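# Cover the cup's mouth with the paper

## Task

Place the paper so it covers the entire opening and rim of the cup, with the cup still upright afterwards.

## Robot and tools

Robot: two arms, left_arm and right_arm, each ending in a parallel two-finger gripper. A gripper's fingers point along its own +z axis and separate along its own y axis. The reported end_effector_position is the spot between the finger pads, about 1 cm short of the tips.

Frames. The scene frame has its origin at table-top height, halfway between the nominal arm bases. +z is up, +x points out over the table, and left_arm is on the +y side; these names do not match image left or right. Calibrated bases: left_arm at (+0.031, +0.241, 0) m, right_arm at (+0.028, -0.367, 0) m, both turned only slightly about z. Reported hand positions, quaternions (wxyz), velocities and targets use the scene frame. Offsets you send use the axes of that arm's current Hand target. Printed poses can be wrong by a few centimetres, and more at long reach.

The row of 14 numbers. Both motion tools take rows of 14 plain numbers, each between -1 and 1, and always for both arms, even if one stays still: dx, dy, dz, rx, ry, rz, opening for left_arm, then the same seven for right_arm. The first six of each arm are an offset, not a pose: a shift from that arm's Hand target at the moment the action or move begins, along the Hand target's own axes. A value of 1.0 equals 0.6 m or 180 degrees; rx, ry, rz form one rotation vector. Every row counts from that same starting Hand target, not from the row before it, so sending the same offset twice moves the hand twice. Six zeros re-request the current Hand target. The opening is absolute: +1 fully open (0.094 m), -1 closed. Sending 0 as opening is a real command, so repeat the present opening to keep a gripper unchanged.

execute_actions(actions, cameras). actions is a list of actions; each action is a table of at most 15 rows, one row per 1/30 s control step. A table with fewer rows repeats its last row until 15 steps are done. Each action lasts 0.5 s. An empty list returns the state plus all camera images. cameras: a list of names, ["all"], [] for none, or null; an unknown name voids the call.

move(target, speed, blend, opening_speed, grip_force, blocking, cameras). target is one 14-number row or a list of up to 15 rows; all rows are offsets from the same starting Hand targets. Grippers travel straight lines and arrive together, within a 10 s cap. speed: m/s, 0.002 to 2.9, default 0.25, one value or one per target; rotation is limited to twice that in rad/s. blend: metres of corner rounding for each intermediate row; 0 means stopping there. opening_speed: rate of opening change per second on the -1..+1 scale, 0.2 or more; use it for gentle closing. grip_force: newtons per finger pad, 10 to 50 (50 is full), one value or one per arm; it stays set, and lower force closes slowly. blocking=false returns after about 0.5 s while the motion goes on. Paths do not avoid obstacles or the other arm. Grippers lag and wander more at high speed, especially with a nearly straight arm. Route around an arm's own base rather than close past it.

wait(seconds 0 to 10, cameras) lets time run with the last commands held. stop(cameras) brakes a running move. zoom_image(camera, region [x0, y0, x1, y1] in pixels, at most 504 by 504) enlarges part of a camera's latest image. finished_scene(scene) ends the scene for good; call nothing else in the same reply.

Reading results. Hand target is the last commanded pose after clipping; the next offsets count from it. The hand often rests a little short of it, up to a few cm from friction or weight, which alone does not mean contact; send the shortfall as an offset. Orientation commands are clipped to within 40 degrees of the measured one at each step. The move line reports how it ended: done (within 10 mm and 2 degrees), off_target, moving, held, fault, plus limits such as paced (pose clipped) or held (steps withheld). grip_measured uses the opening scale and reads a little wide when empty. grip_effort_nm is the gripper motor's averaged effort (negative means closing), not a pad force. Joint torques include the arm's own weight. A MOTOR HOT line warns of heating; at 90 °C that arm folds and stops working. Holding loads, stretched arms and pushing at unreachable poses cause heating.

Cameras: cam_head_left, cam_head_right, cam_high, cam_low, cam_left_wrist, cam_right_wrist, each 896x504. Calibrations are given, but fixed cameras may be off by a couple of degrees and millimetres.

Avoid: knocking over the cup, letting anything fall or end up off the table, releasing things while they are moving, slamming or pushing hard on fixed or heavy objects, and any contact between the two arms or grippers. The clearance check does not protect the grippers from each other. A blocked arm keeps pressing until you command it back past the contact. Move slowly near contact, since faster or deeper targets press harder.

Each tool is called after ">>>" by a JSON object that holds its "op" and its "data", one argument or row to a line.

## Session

>>> {"op": "execute_actions", "data": {
  "actions": [],
  "cameras": ["cam_head_left", "cam_head_right", "cam_high", "cam_low"]
}}

>>> {"op": "zoom_image", "data": {
  "camera": "cam_head_right",
  "region": [300, 180, 500, 320]
}}

Scene clock: 0.00 s.
left_arm: end_effector_position=(+0.3068, +0.2619, +0.3660) grip_measured=+1.000 grip_effort_nm=n/a end_effector_quat_wxyz=(+0.592, -0.123, +0.796, -0.023) | right_arm: end_effector_position=(+0.3327, -0.3838, +0.3462) grip_measured=+1.000 grip_effort_nm=n/a end_effector_quat_wxyz=(+0.634, +0.029, +0.771, +0.060)
Joint positions: left_arm=[0.034 0.758 1.109 -0.655 -0.106 -0.226 0.094] | right_arm=[-0.211 0.755 0.9 -0.343 -0.266 0.08 0.094]
Joint velocities: within noise
Joint torques (N m): no reading
Heat: left arm: 32 °C; right arm: 30 °C.
Hand target: left_arm +0.3049, +0.2621, +0.3726; +0.600, -0.123, +0.790, -0.024 | right_arm +0.3306, -0.3832, +0.3505; +0.638, +0.027, +0.768, +0.059
Tool commands: left_gripper/opening=+1.0 right_gripper/opening=+1.0
Images, in order (width x height): cam_head_left 896x504, cam_head_right 896x504, cam_high 896x504, cam_low 896x504.

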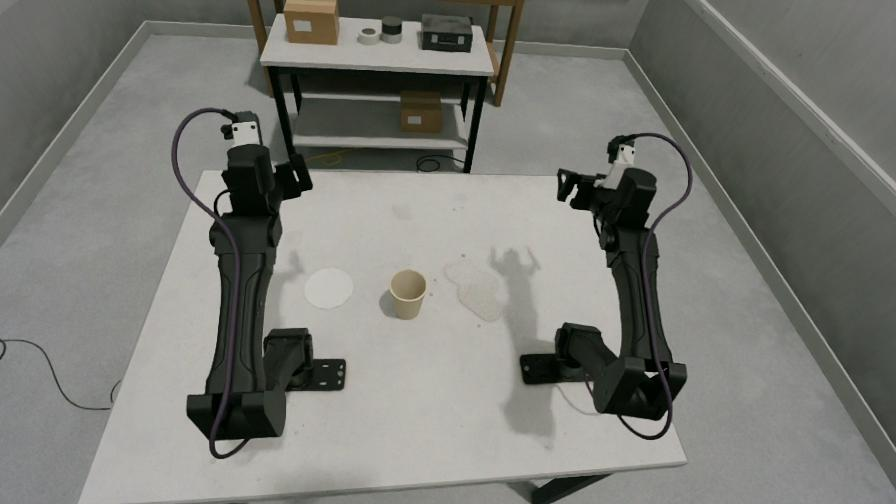

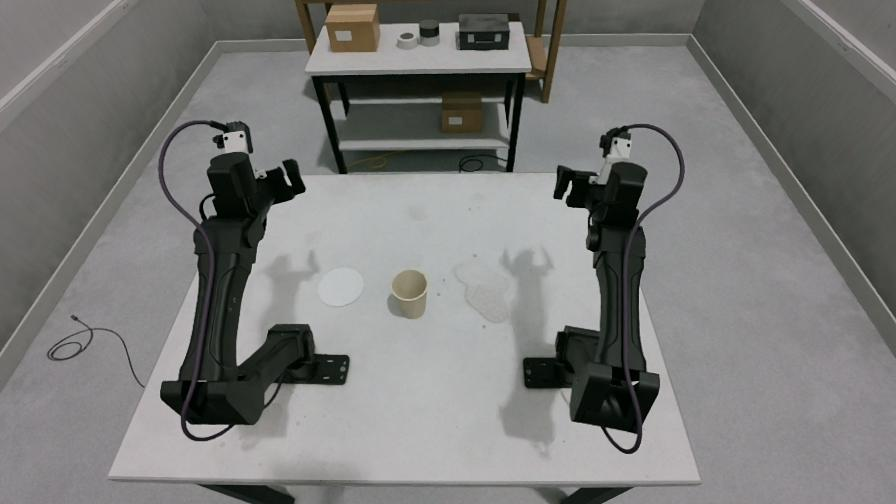

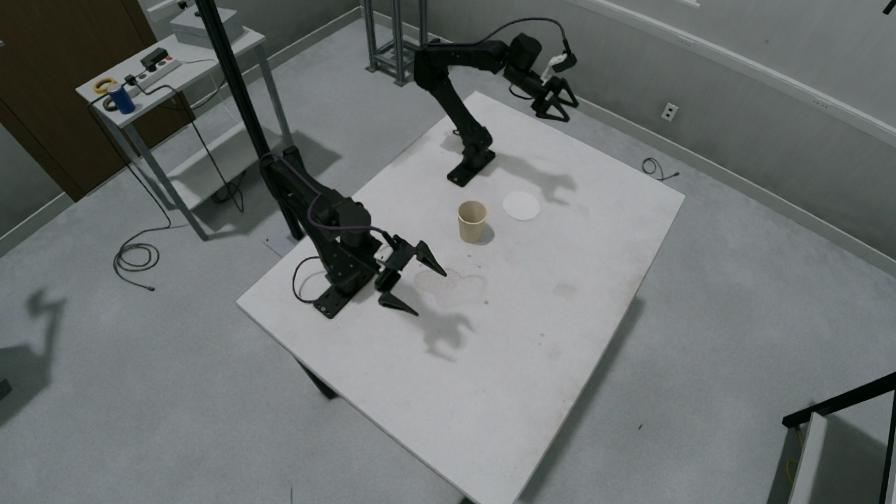

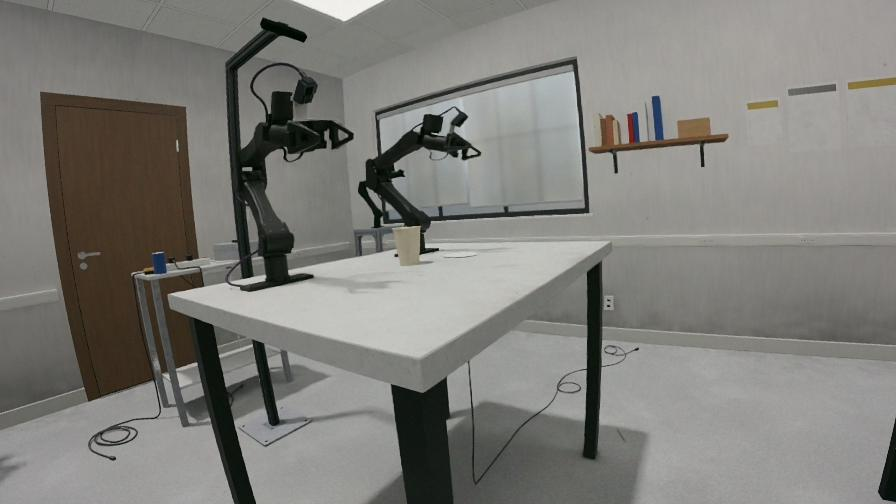

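Scaled by 2.520 from the camera's 896x504 image, which has a finer 1280x720 frame.

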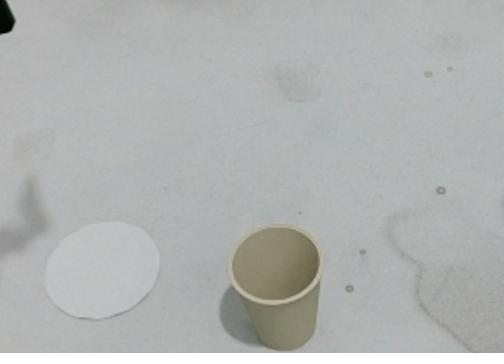

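>>> {"op": "move", "data": {
  "target": [0.4228, -0.0183, 0.0325, -0.0165, 0.4112, 0.0843, -0.6, 0, 0, 0, 0, 0, 0, 1],
  "speed": 0.3,
  "cameras": ["cam_left_wrist"]
}}

>>> {"op": "zoom_image", "data": {
  "camera": "cam_left_wrist",
  "region": [300, 100, 700, 504]
}}

Scene clock: 36.30 s.
left_arm: end_effector_position=(+0.2611, +0.2002, +0.1262) grip_measured=-0.598 grip_effort_nm=-0.06 end_effector_quat_wxyz=(-0.002, -0.006, +1.000, +0.004) | right_arm: end_effector_position=(+0.3327, -0.3838, +0.3462) grip_measured=+1.000 grip_effort_nm=-0.01 end_effector_quat_wxyz=(+0.634, +0.029, +0.771, +0.060)
Joint positions: left_arm=[-0.154 1.432 1.179 -1.324 -0.008 -0.197 0.019] | right_arm=[-0.211 0.755 0.9 -0.343 -0.266 0.08 0.094]
Joint torques (N m): left_arm=[-0.65 -4.27 7.61 0.32 0.05 0.01] | right_arm=[0.06 -0.66 8.47 1.98 -0.06 -0.04]
Heat: left arm: 33 °C; right arm: 33 °C.
Hand target: left_arm +0.2620, +0.1971, +0.1301; +0.000, +0.000, +1.000, +0.001 | right_arm +0.3306, -0.3832, +0.3505; +0.638, +0.027, +0.768, +0.059
Off the commanded pose: left_arm 0.005 m, 1 deg | right_arm 0.005 m, 1 deg.
move: done
camera_calibration:
cam_left_wrist: T_world_to_cam=[[-0.102485, -0.994069, -0.0363738, 0.24037], [-0.847817, 0.0681637, 0.52589, 0.186544], [-0.520292, 0.084734, -0.849774, 0.341529], [0, 0, 0, 1]] pos_world=[0.360485, 0.19729, 0.200864]
Images, in order (width x height): cam_left_wrist 896x504.

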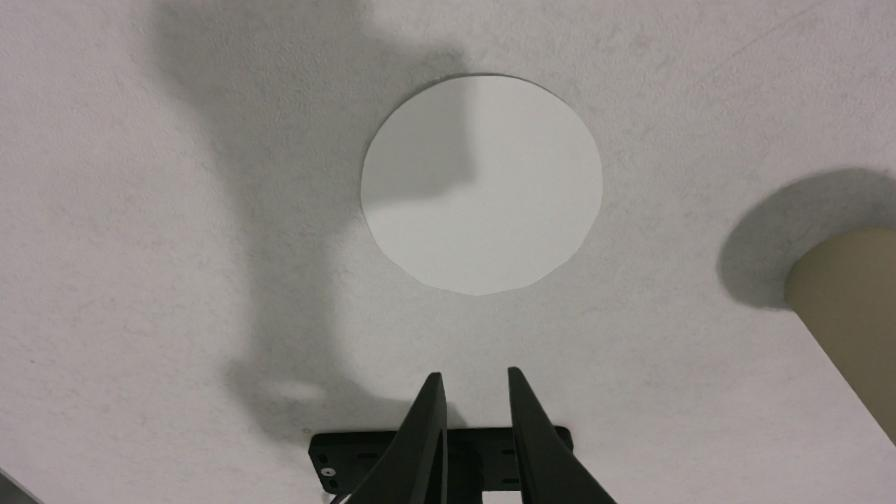

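Scaled by 1.248 from the camera's 896x504 image, which has a finer 1280x720 frame.

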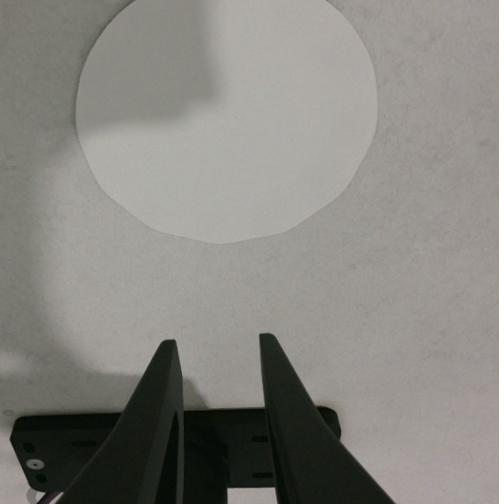

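>>> {"op": "move", "data": {
  "target": [
    [-0.0092, -0.0042, 0.1752, 0, 0, 0, -0.6, 0, 0, 0, 0, 0, 0, 1],
    [-0.0092, -0.0042, 0.2102, 0, 0, 0, -0.6, 0, 0, 0, 0, 0, 0, 1]
  ],
  "speed": [0.15, 0.03],
  "blend": [0.005, 0],
  "cameras": ["cam_left_wrist"]
}}

>>> {"op": "zoom_image", "data": {
  "camera": "cam_left_wrist",
  "region": [280, 160, 680, 504]
}}

Scene clock: 46.90 s.
left_arm: end_effector_position=(+0.2693, +0.1974, +0.0092) grip_measured=-0.598 grip_effort_nm=-0.06 end_effector_quat_wxyz=(+0.001, -0.003, +1.000, +0.003) | right_arm: end_effector_position=(+0.3327, -0.3838, +0.3462) grip_measured=+1.000 grip_effort_nm=-0.01 end_effector_quat_wxyz=(+0.634, +0.029, +0.771, +0.060)
Joint positions: left_arm=[-0.159 1.578 0.829 -0.821 -0.007 -0.197 0.019] | right_arm=[-0.211 0.755 0.9 -0.343 -0.266 0.08 0.094]
Joint torques (N m): left_arm=[-0.68 -4.41 4.07 0.67 0.05 -0.04] | right_arm=[0.06 -0.65 8.47 1.98 -0.05 -0.04]
Heat: left arm: 34 °C; right arm: 33 °C.
Hand target: left_arm +0.2676, +0.1948, +0.0040; +0.000, +0.000, +1.000, +0.001 | right_arm +0.3306, -0.3832, +0.3505; +0.638, +0.027, +0.768, +0.059
Off the commanded pose: left_arm 0.006 m, 1 deg | right_arm 0.005 m, 1 deg.
move: done
camera_calibration:
cam_left_wrist: T_world_to_cam=[[-0.107143, -0.993627, -0.0350196, 0.235355], [-0.851332, 0.0734914, 0.519455, 0.255175], [-0.51357, 0.0854691, -0.85378, 0.244637], [0, 0, 0, 1]] pos_world=[0.368094, 0.194193, 0.0845563]
Images, in order (width x height): cam_left_wrist 896x504.

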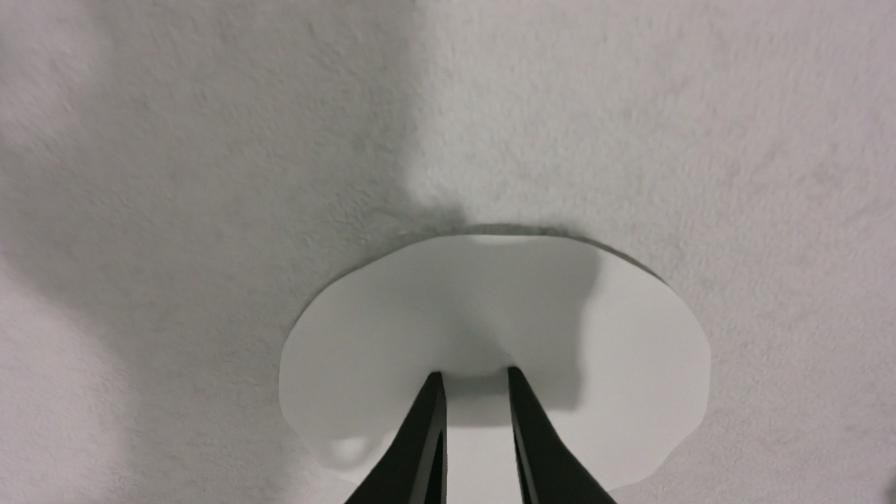

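Scaled by 1.260 from the camera's 896x504 image, which has a finer 1280x720 frame.

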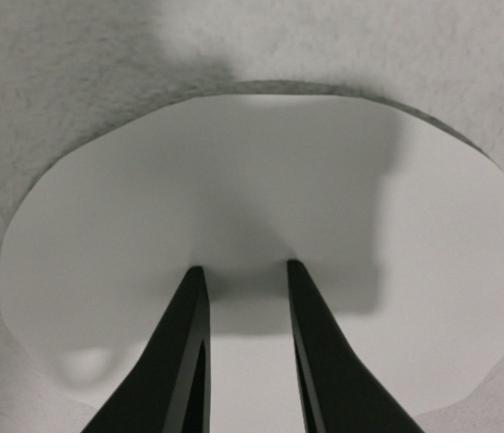

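>>> {"op": "move", "data": {
  "target": [0, 0, 0.005, 0, 0, 0, -1, 0, 0, 0, 0, 0, 0, 1],
  "speed": 0.03,
  "grip_force": [45, 50],
  "cameras": ["cam_left_wrist"]
}}

>>> {"op": "zoom_image", "data": {
  "camera": "cam_left_wrist",
  "region": [280, 160, 680, 504]
}}

Scene clock: 51.50 s.
left_arm: end_effector_position=(+0.2712, +0.1971, +0.0090) grip_measured=-0.995 grip_effort_nm=-0.24 end_effector_quat_wxyz=(+0.005, -0.003, +1.000, +0.003) | right_arm: end_effector_position=(+0.3327, -0.3838, +0.3462) grip_measured=+1.000 grip_effort_nm=-0.01 end_effector_quat_wxyz=(+0.634, +0.029, +0.771, +0.060)
Joint positions: left_arm=[-0.159 1.579 0.829 -0.813 -0.007 -0.197 0] | right_arm=[-0.211 0.755 0.9 -0.343 -0.266 0.08 0.094]
Joint torques (N m): left_arm=[-0.68 -4.04 3.43 0.76 0.06 -0.05] | right_arm=[0.06 -0.65 8.46 1.97 -0.06 -0.04]
Heat: left arm: 33 °C; right arm: 33 °C.
Hand target: left_arm +0.2676, +0.1948, +0.0010; +0.000, +0.000, +1.000, +0.001 | right_arm +0.3306, -0.3832, +0.3505; +0.638, +0.027, +0.768, +0.059
Off the commanded pose: left_arm 0.009 m, 1 deg | right_arm 0.005 m, 1 deg.
grip_force (N): 45, 50
move: done
camera_calibration:
cam_left_wrist: T_world_to_cam=[[-0.106834, -0.993682, -0.0343928, 0.235067], [-0.854971, 0.0741531, 0.513347, 0.257867], [-0.507553, 0.0842478, -0.857492, 0.244132], [0, 0, 0, 1]] pos_world=[0.369492, 0.193893, 0.0850504]
Images, in order (width x height): cam_left_wrist 896x504.

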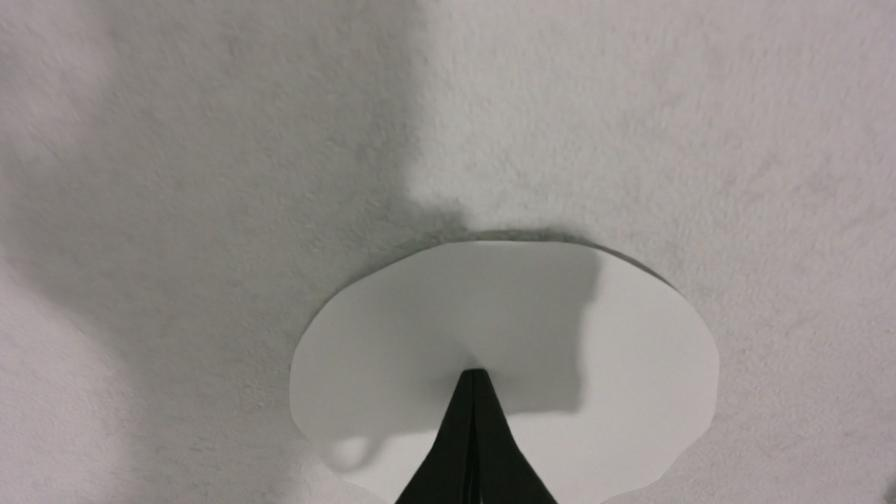

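Scaled by 1.260 from the camera's 896x504 image, which has a finer 1280x720 frame.

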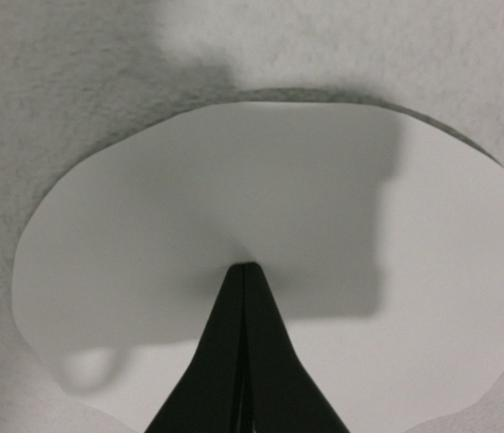

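>>> {"op": "move", "data": {
  "target": [
    [0.005, 0.06, -0.0333, 0, 0, 0, -1, 0.2362, 0.3543, 0.1748, -0.1473, 0.2319, 0.06, -0.36],
    [0.005, 0.06, 0.01, 0, 0, 0, -1, 0.5698, 0.7223, 0.1065, -0.2946, 0.4638, 0.1195, -0.36]
  ],
  "speed": 0.25,
  "blend": [0.01, 0],
  "cameras": ["cam_left_wrist", "cam_right_wrist", "cam_head_right"]
}}

>>> {"op": "zoom_image", "data": {
  "camera": "cam_right_wrist",
  "region": [300, 60, 700, 460]
}}

Scene clock: 103.93 s.
left_arm: end_effector_position=(+0.2649, +0.2286, +0.0085) grip_measured=-0.995 grip_effort_nm=-0.24 end_effector_quat_wxyz=(+0.000, +0.001, +1.000, -0.001) | right_arm: end_effector_position=(+0.3128, +0.0848, +0.0606) grip_measured=-0.358 grip_effort_nm=-0.10 end_effector_quat_wxyz=(-0.083, -0.148, +0.870, +0.463)
Joint positions: left_arm=[-0.025 1.551 0.799 -0.819 0.002 -0.054 0] | right_arm=[0.749 2.27 1.628 -0.402 -0.87 0.658 0.03]
Joint torques (N m): left_arm=[0.5 -2.85 2.39 1.09 -0.03 0.03] | right_arm=[0.13 -12.71 9.13 1.15 -0.55 -0.02]
Heat: left arm: 32 °C; right arm: 35 °C.
Hand target: left_arm +0.2645, +0.2307, -0.0049; +0.000, +0.000, +1.000, +0.001 | right_arm +0.3153, +0.0900, +0.0597; -0.083, -0.153, +0.865, +0.470
Off the commanded pose: left_arm 0.014 m, 0 deg | right_arm 0.006 m, 1 deg.
grip_force (N): 45, 50
move: off_target (left_arm)
camera_calibration:
cam_left_wrist: T_world_to_cam=[[-0.115931, -0.992908, -0.0263329, 0.267902], [-0.849066, 0.0853097, 0.521352, 0.246315], [-0.515409, 0.0827995, -0.852935, 0.240231], [0, 0, 0, 1]] pos_world=[0.364014, 0.225098, 0.0835391]
cam_right_wrist: T_world_to_cam=[[0.0545264, -0.545261, -0.836491, 0.0853817], [-0.628763, -0.669536, 0.395447, 0.269692], [-0.775683, 0.504393, -0.379347, 0.331406], [0, 0, 0, 1]] pos_world=[0.421982, 0.0599653, 0.0904901]
Images, in order (width x height): cam_head_right 896x504, cam_left_wrist 896x504, cam_right_wrist 896x504.

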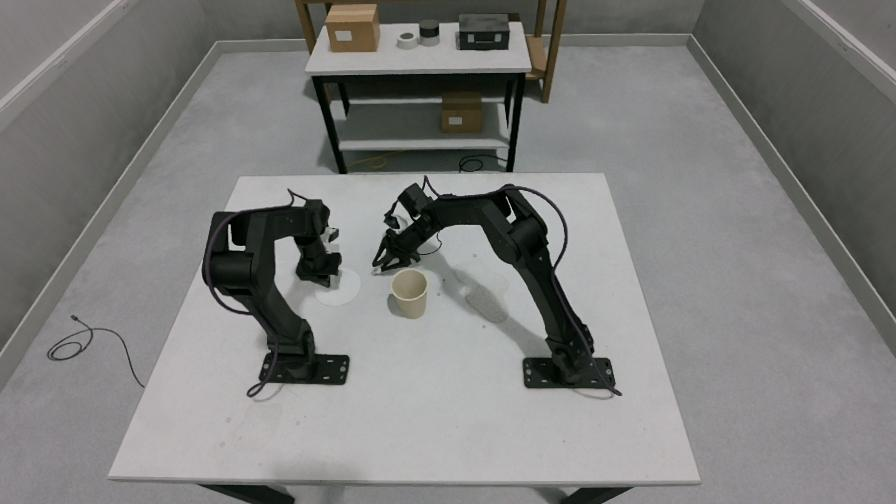

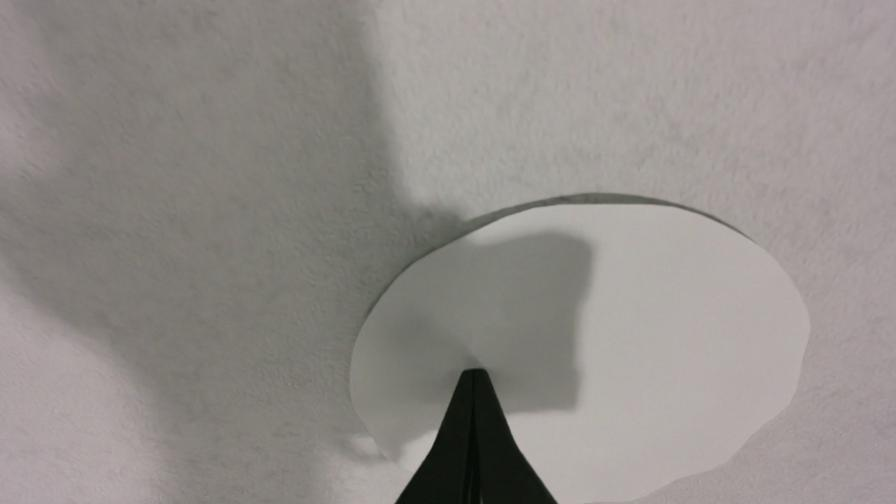

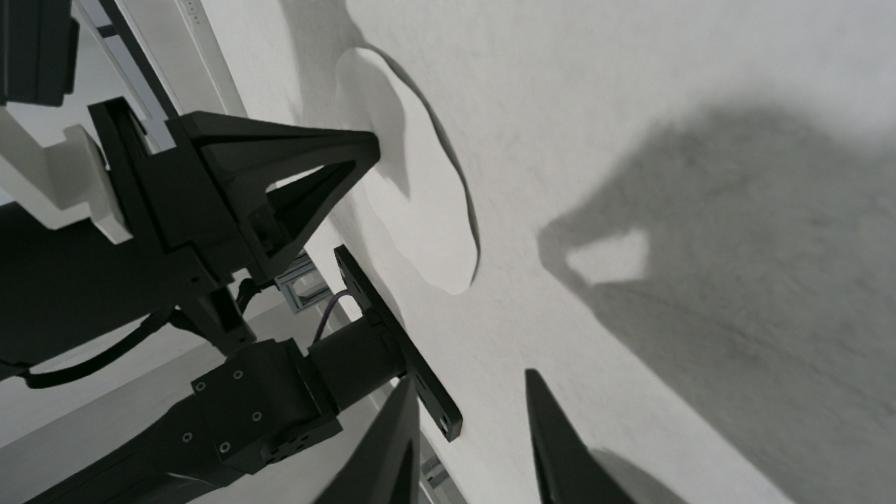

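Scaled by 1.260 from the camera's 896x504 image, which has a finer 1280x720 frame.

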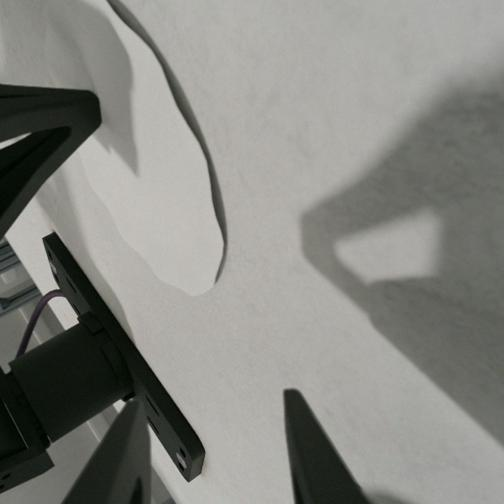

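>>> {"op": "move", "data": {
  "target": [0, 0, 0, 0, 0, 0, -1, -0.0005, 0.0088, 0.0983, 0, 0, 0, -0.36],
  "speed": 0.08,
  "cameras": ["cam_right_wrist", "cam_left_wrist"]
}}

>>> {"op": "zoom_image", "data": {
  "camera": "cam_right_wrist",
  "region": [340, 140, 640, 460]
}}

Scene clock: 120.63 s.
left_arm: end_effector_position=(+0.2649, +0.2286, +0.0085) grip_measured=-0.995 grip_effort_nm=-0.24 end_effector_quat_wxyz=(+0.000, +0.001, +1.000, -0.001) | right_arm: end_effector_position=(+0.2945, +0.1333, +0.0382) grip_measured=-0.358 grip_effort_nm=-0.10 end_effector_quat_wxyz=(-0.087, -0.149, +0.867, +0.467)
Joint positions: left_arm=[-0.025 1.551 0.799 -0.819 0.002 -0.054 0] | right_arm=[0.846 2.378 1.699 -0.271 -0.831 0.784 0.03]
Joint torques (N m): left_arm=[0.5 -2.88 2.39 1.09 -0.03 0.02] | right_arm=[0.35 -12.96 9.26 1.37 -0.37 -0.02]
Heat: left arm: 32 °C; right arm: 35 °C.
Hand target: left_arm +0.2645, +0.2307, -0.0049; +0.000, +0.000, +1.000, +0.001 | right_arm +0.2976, +0.1394, +0.0320; -0.083, -0.153, +0.865, +0.470
Off the commanded pose: left_arm 0.014 m, 0 deg | right_arm 0.009 m, 1 deg.
grip_force (N): 45, 50
move: off_target (left_arm)
camera_calibration:
cam_left_wrist: T_world_to_cam=[[-0.115931, -0.992908, -0.0263329, 0.267902], [-0.849066, 0.0853097, 0.521352, 0.246315], [-0.515409, 0.0827995, -0.852935, 0.240231], [0, 0, 0, 1]] pos_world=[0.364014, 0.225098, 0.0835391]
cam_right_wrist: T_world_to_cam=[[0.0504025, -0.53729, -0.84189, 0.0944285], [-0.621337, -0.676837, 0.394755, 0.298236], [-0.78192, 0.503201, -0.367952, 0.28585], [0, 0, 0, 1]] pos_world=[0.404057, 0.108753, 0.0669473]
Images, in order (width x height): cam_left_wrist 896x504, cam_right_wrist 896x504.

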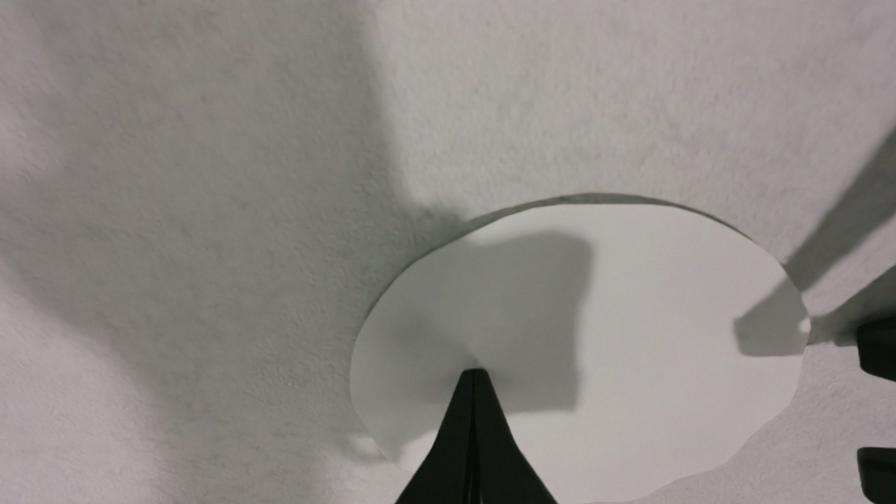

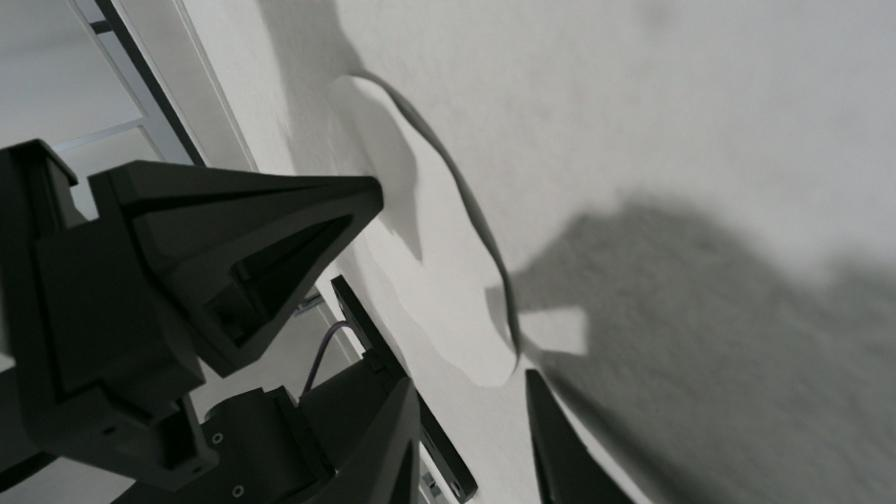

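Scaled by 1.575 from the camera's 896x504 image, which has a finer 1280x720 frame.

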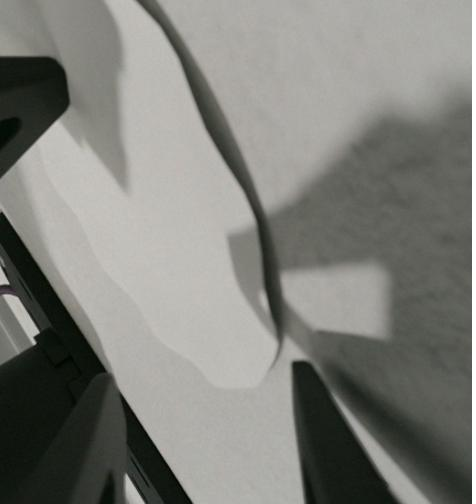

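>>> {"op": "move", "data": {
  "target": [
    [0, 0, 0.0117, 0, 0, 0, -1, 0, -0.0117, 0.0157, 0, 0, 0, -0.36],
    [0, 0, 0.0117, 0, 0, 0, -1, 0, 0.0142, 0.0585, 0, 0, 0, -0.36]
  ],
  "speed": [0.05, 0.04],
  "blend": [0.003, 0],
  "cameras": ["cam_right_wrist", "cam_left_wrist"]
}}

>>> {"op": "zoom_image", "data": {
  "camera": "cam_right_wrist",
  "region": [340, 140, 640, 500]
}}

Scene clock: 132.60 s.
left_arm: end_effector_position=(+0.2648, +0.2286, +0.0080) grip_measured=-0.995 grip_effort_nm=-0.24 end_effector_quat_wxyz=(+0.000, +0.001, +1.000, -0.001) | right_arm: end_effector_position=(+0.2869, +0.1662, +0.0351) grip_measured=-0.358 grip_effort_nm=-0.09 end_effector_quat_wxyz=(-0.082, -0.152, +0.862, +0.476)
Joint positions: left_arm=[-0.025 1.551 0.797 -0.817 0.002 -0.054 0] | right_arm=[0.9 2.446 1.788 -0.219 -0.804 0.853 0.03]
Joint torques (N m): left_arm=[0.51 -1.89 1.11 1.34 -0.02 0.01] | right_arm=[0.88 -12.81 9.13 1.37 -0.26 -0.04]
Heat: left arm: 32 °C; right arm: 35 °C.
Hand target: left_arm +0.2645, +0.2308, -0.0120; +0.000, +0.000, +1.000, +0.001 | right_arm +0.2860, +0.1713, +0.0201; -0.083, -0.153, +0.865, +0.470
Off the commanded pose: left_arm 0.020 m, 0 deg | right_arm 0.016 m, 1 deg.
grip_force (N): 45, 50
move: off_target (left_arm, right_arm)
camera_calibration:
cam_left_wrist: T_world_to_cam=[[-0.115926, -0.992907, -0.0263856, 0.267871], [-0.849298, 0.0853143, 0.520974, 0.246469], [-0.515028, 0.0828035, -0.853165, 0.239666], [0, 0, 0, 1]] pos_world=[0.363814, 0.225098, 0.0831389]
cam_right_wrist: T_world_to_cam=[[0.0581687, -0.51892, -0.852842, 0.104946], [-0.624645, -0.685315, 0.374382, 0.320175], [-0.77874, 0.510946, -0.364004, 0.259885], [0, 0, 0, 1]] pos_world=[0.396274, 0.141092, 0.0642338]
Images, in order (width x height): cam_left_wrist 896x504, cam_right_wrist 896x504.

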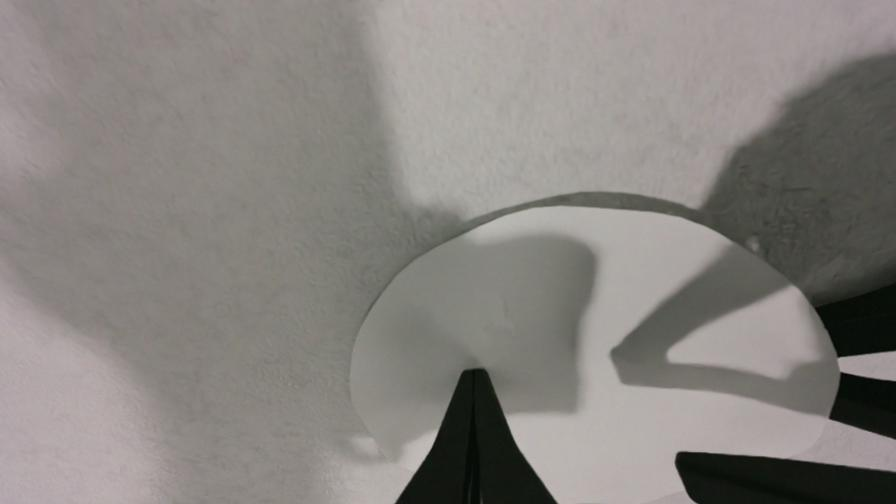

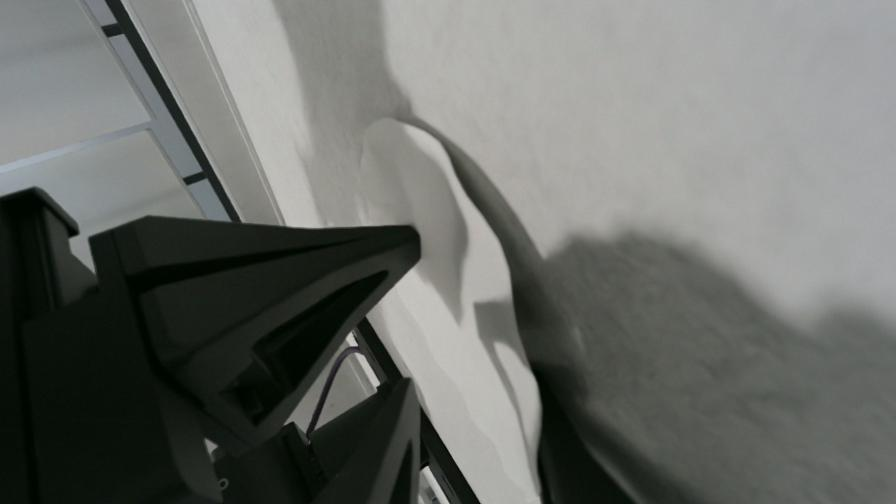

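Scaled by 1.400 from the camera's 896x504 image, which has a finer 1280x720 frame.

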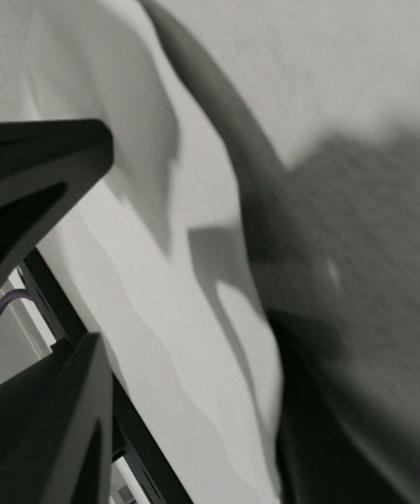

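>>> {"op": "move", "data": {
  "target": [0, 0, 0, 0, 0, 0, -1, 0, 0, 0, 0, 0, 0, -1],
  "grip_force": [45, 40],
  "cameras": ["cam_right_wrist", "cam_left_wrist"]
}}

Scene clock: 138.57 s.
left_arm: end_effector_position=(+0.2648, +0.2286, +0.0080) grip_measured=-0.995 grip_effort_nm=-0.24 end_effector_quat_wxyz=(+0.000, +0.001, +1.000, -0.001) | right_arm: end_effector_position=(+0.2878, +0.1655, +0.0297) grip_measured=-0.993 grip_effort_nm=-0.38 end_effector_quat_wxyz=(-0.081, -0.149, +0.865, +0.472)
Joint positions: left_arm=[-0.025 1.551 0.797 -0.817 0.002 -0.054 0] | right_arm=[0.9 2.454 1.788 -0.219 -0.795 0.854 0]
Joint torques (N m): left_arm=[0.49 -1.95 1.1 1.37 -0.03 0.01] | right_arm=[0.9 -13.38 9.26 1.36 -0.33 -0.04]
Heat: left arm: 32 °C; right arm: 35 °C.
Hand target: left_arm +0.2645, +0.2308, -0.0120; +0.000, +0.000, +1.000, +0.001 | right_arm +0.2861, +0.1713, +0.0200; -0.083, -0.152, +0.865, +0.470
Off the commanded pose: left_arm 0.020 m, 0 deg | right_arm 0.011 m, 1 deg.
grip_force (N): 45, 40
move: off_target (left_arm, right_arm)
camera_calibration:
cam_left_wrist: T_world_to_cam=[[-0.115926, -0.992907, -0.0263856, 0.267871], [-0.849298, 0.0853143, 0.520974, 0.246469], [-0.515028, 0.0828035, -0.853165, 0.239666], [0, 0, 0, 1]] pos_world=[0.363814, 0.225098, 0.0831389]
cam_right_wrist: T_world_to_cam=[[0.0543587, -0.528489, -0.847198, 0.102498], [-0.6286, -0.677339, 0.382197, 0.321776], [-0.775827, 0.511773, -0.369028, 0.258157], [0, 0, 0, 1]] pos_world=[0.396982, 0.140003, 0.0591209]
Images, in order (width x height): cam_left_wrist 896x504, cam_right_wrist 896x504.

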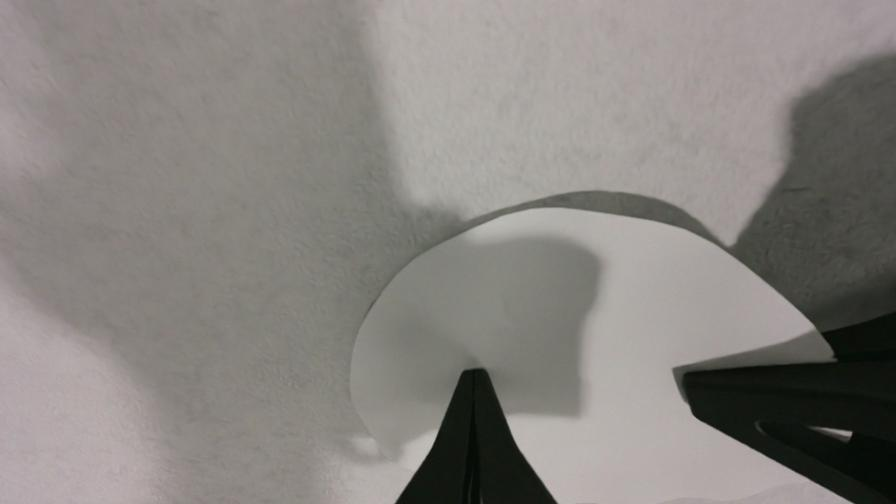

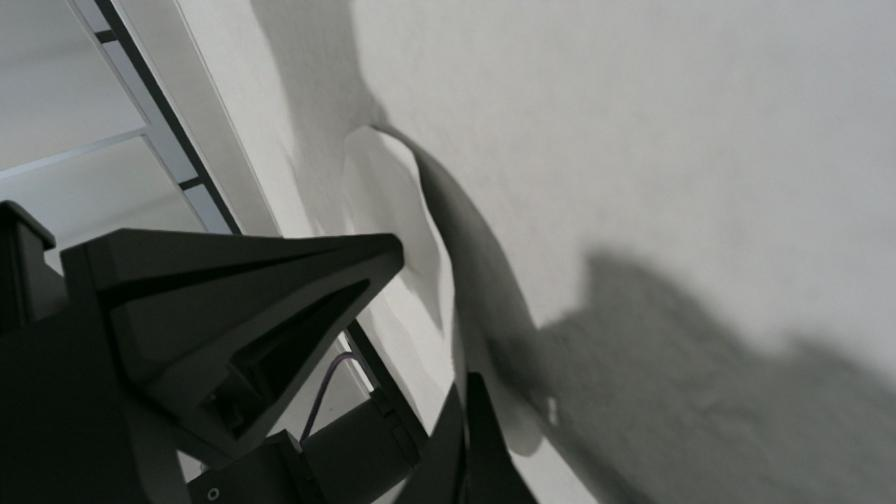

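>>> {"op": "move", "data": {
  "target": [
    [0, 0, 0, 0, 0, 0, -1, 0, 0, 0, 0, 0, 0, -0.4],
    [0, 0, 0, 0, 0, 0, -1, 0, -0.0146, -0.0224, 0, 0, 0, -0.4]
  ],
  "speed": 0.04,
  "cameras": ["cam_right_wrist", "cam_left_wrist"]
}}

Scene clock: 154.30 s.
left_arm: end_effector_position=(+0.2648, +0.2286, +0.0080) grip_measured=-0.995 grip_effort_nm=-0.24 end_effector_quat_wxyz=(+0.000, +0.001, +1.000, -0.001) | right_arm: end_effector_position=(+0.2921, +0.1654, +0.0337) grip_measured=-0.402 grip_effort_nm=0.09 end_effector_quat_wxyz=(-0.075, -0.159, +0.858, +0.482)
Joint positions: left_arm=[-0.025 1.551 0.797 -0.817 0.002 -0.054 0] | right_arm=[0.89 2.454 1.787 -0.198 -0.813 0.835 0.028]
Joint torques (N m): left_arm=[0.5 -1.91 1.13 1.36 -0.03 0.02] | right_arm=[-0.76 -15.65 5.63 1.1 -0.33 -0.13]
Heat: left arm: 32 °C; right arm: 36 °C.
Hand target: left_arm +0.2645, +0.2308, -0.0120; +0.000, +0.000, +1.000, +0.001 | right_arm +0.2915, +0.1563, +0.0200; -0.083, -0.153, +0.865, +0.470
Off the commanded pose: left_arm 0.020 m, 0 deg | right_arm 0.017 m, 2 deg.
grip_force (N): 45, 40
move: off_target (left_arm, right_arm)
camera_calibration:
cam_left_wrist: T_world_to_cam=[[-0.115926, -0.992907, -0.0263856, 0.267871], [-0.849298, 0.0853143, 0.520974, 0.246469], [-0.515028, 0.0828035, -0.853165, 0.239666], [0, 0, 0, 1]] pos_world=[0.363814, 0.225098, 0.0831389]
cam_right_wrist: T_world_to_cam=[[0.0747338, -0.502794, -0.861169, 0.0958367], [-0.626679, -0.695429, 0.351643, 0.326358], [-0.775686, 0.513397, -0.367063, 0.262654], [0, 0, 0, 1]] pos_world=[0.401096, 0.140299, 0.0641808]
Images, in order (width x height): cam_left_wrist 896x504, cam_right_wrist 896x504.

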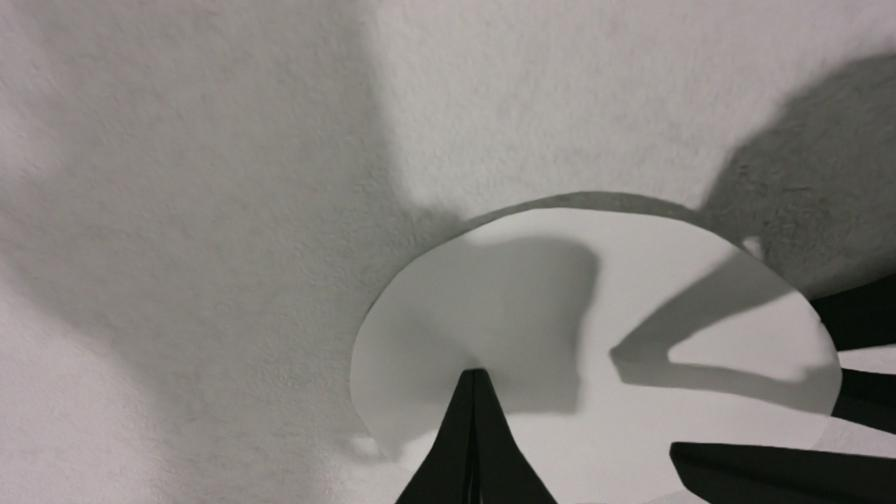

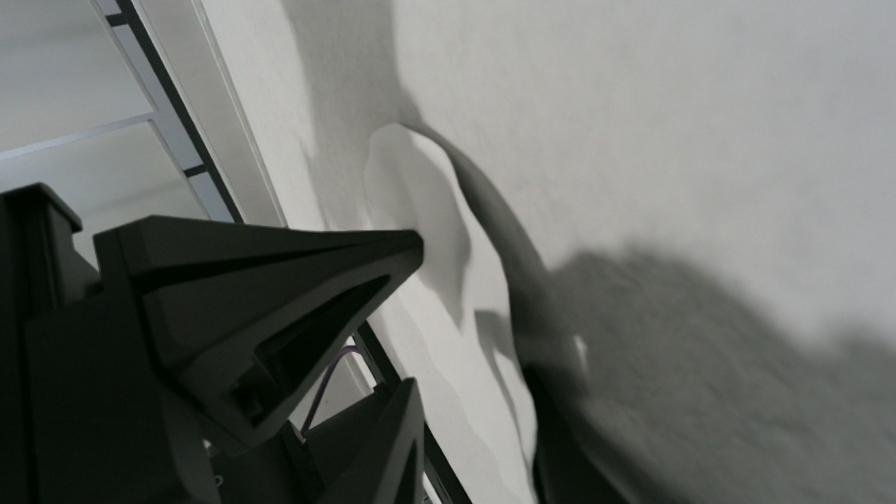

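>>> {"op": "move", "data": {
  "target": [0, 0, 0, 0, 0, 0, -1, 0, -0.0128, -0.0196, 0, 0, 0, -0.4],
  "speed": 0.04,
  "cameras": ["cam_right_wrist", "cam_left_wrist"]
}}

Scene clock: 158.27 s.
left_arm: end_effector_position=(+0.2648, +0.2286, +0.0080) grip_measured=-0.995 grip_effort_nm=-0.24 end_effector_quat_wxyz=(+0.000, +0.001, +1.000, -0.001) | right_arm: end_effector_position=(+0.2924, +0.1577, +0.0322) grip_measured=-0.402 grip_effort_nm=0.09 end_effector_quat_wxyz=(-0.081, -0.170, +0.849, +0.494)
Joint positions: left_arm=[-0.025 1.551 0.797 -0.817 0.002 -0.054 0] | right_arm=[0.872 2.45 1.754 -0.172 -0.86 0.805 0.028]
Joint torques (N m): left_arm=[0.49 -1.89 1.13 1.35 -0.02 0.02] | right_arm=[-1.35 -17.16 4.96 0.75 -0.07 -0.15]
Heat: left arm: 32 °C; right arm: 35 °C.
Hand target: left_arm +0.2645, +0.2308, -0.0120; +0.000, +0.000, +1.000, +0.001 | right_arm +0.2963, +0.1431, +0.0199; -0.083, -0.152, +0.865, +0.470
Off the commanded pose: left_arm 0.020 m, 0 deg | right_arm 0.019 m, 4 deg.
grip_force (N): 45, 40
move: off_target (left_arm, right_arm)
camera_calibration:
cam_left_wrist: T_world_to_cam=[[-0.115926, -0.992907, -0.0263856, 0.267871], [-0.849298, 0.0853143, 0.520974, 0.246469], [-0.515028, 0.0828035, -0.853165, 0.239666], [0, 0, 0, 1]] pos_world=[0.363814, 0.225098, 0.0831389]
cam_right_wrist: T_world_to_cam=[[0.0828724, -0.47555, -0.875777, 0.0845009], [-0.606026, -0.721681, 0.334529, 0.320368], [-0.791116, 0.50302, -0.348003, 0.271892], [0, 0, 0, 1]] pos_world=[0.402247, 0.134621, 0.0614509]
Images, in order (width x height): cam_left_wrist 896x504, cam_right_wrist 896x504.

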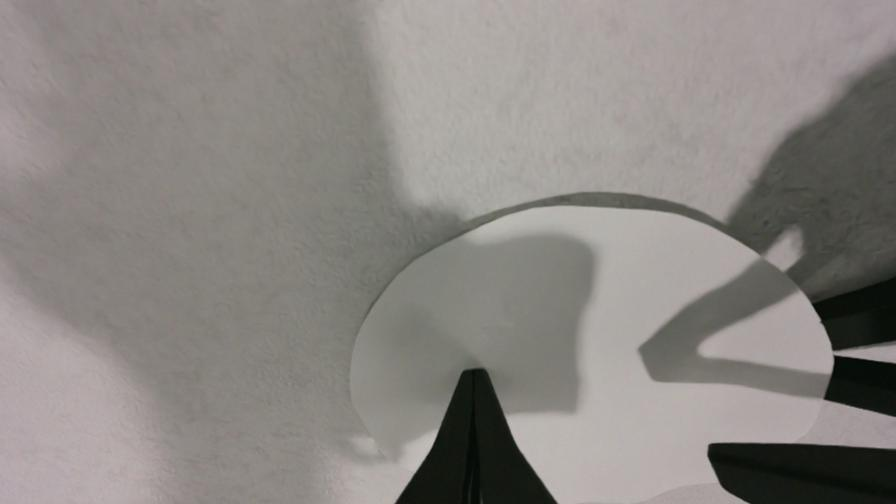

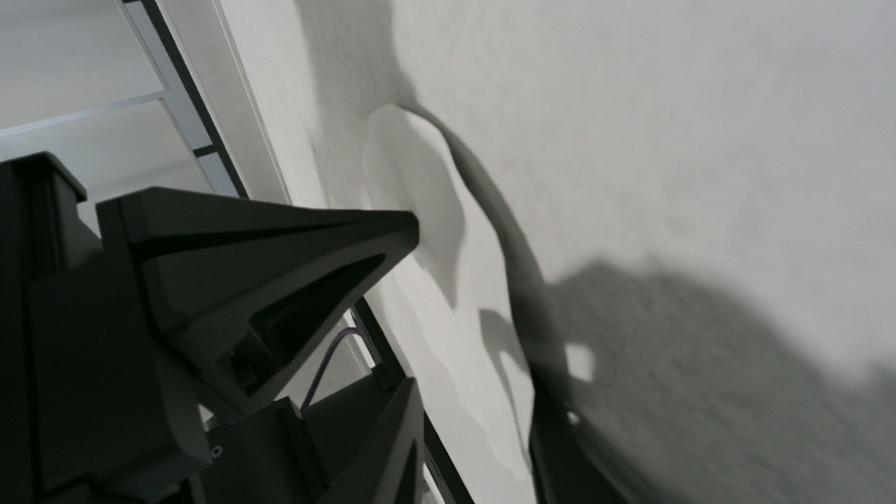

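>>> {"op": "move", "data": {
  "target": [
    [0, 0, 0, 0, 0, 0, -1, 0, -0.0064, -0.0098, 0, 0, 0, -0.4],
    [0, 0, 0, 0, 0, 0, -1, 0, -0.0064, -0.0098, 0, 0, 0, -1]
  ],
  "speed": 0.04,
  "cameras": ["cam_right_wrist", "cam_left_wrist"]
}}

Scene clock: 164.67 s.
left_arm: end_effector_position=(+0.2648, +0.2286, +0.0080) grip_measured=-0.995 grip_effort_nm=-0.25 end_effector_quat_wxyz=(+0.000, +0.001, +1.000, -0.001) | right_arm: end_effector_position=(+0.2966, +0.1444, +0.0219) grip_measured=-0.993 grip_effort_nm=-0.36 end_effector_quat_wxyz=(-0.083, -0.158, +0.859, +0.479)
Joint positions: left_arm=[-0.025 1.551 0.797 -0.817 0.002 -0.054 0] | right_arm=[0.854 2.44 1.721 -0.195 -0.844 0.791 0]
Joint torques (N m): left_arm=[0.47 -1.94 1.13 1.36 -0.03 0.02] | right_arm=[-0.91 -17.03 6.01 0.91 -0.28 -0.15]
Heat: left arm: 32 °C; right arm: 35 °C.
Hand target: left_arm +0.2645, +0.2308, -0.0120; +0.000, +0.000, +1.000, +0.001 | right_arm +0.2987, +0.1364, +0.0199; -0.083, -0.153, +0.865, +0.470
Off the commanded pose: left_arm 0.020 m, 0 deg | right_arm 0.008 m, 1 deg.
grip_force (N): 45, 40
move: off_target (left_arm); target 2's new opening was sent with right_arm's hand 0.020 m and 4 deg from that target
camera_calibration:
cam_left_wrist: T_world_to_cam=[[-0.115926, -0.992907, -0.0263856, 0.267871], [-0.849298, 0.0853143, 0.520974, 0.246469], [-0.515028, 0.0828035, -0.853165, 0.239666], [0, 0, 0, 1]] pos_world=[0.363814, 0.225098, 0.0831389]
cam_right_wrist: T_world_to_cam=[[0.0655264, -0.510124, -0.857601, 0.0785514], [-0.617004, -0.696167, 0.366956, 0.315656], [-0.784227, 0.505098, -0.360366, 0.276126], [0, 0, 0, 1]] pos_world=[0.406159, 0.12035, 0.0510402]
Images, in order (width x height): cam_left_wrist 896x504, cam_right_wrist 896x504.

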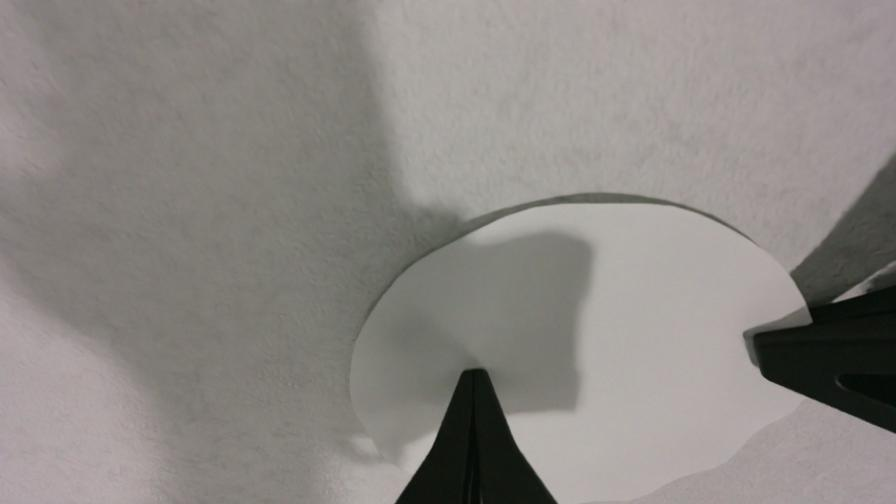

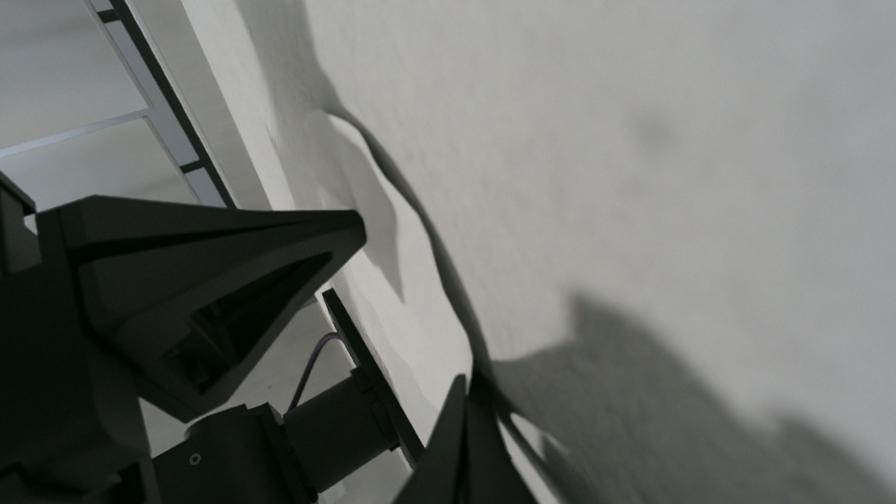

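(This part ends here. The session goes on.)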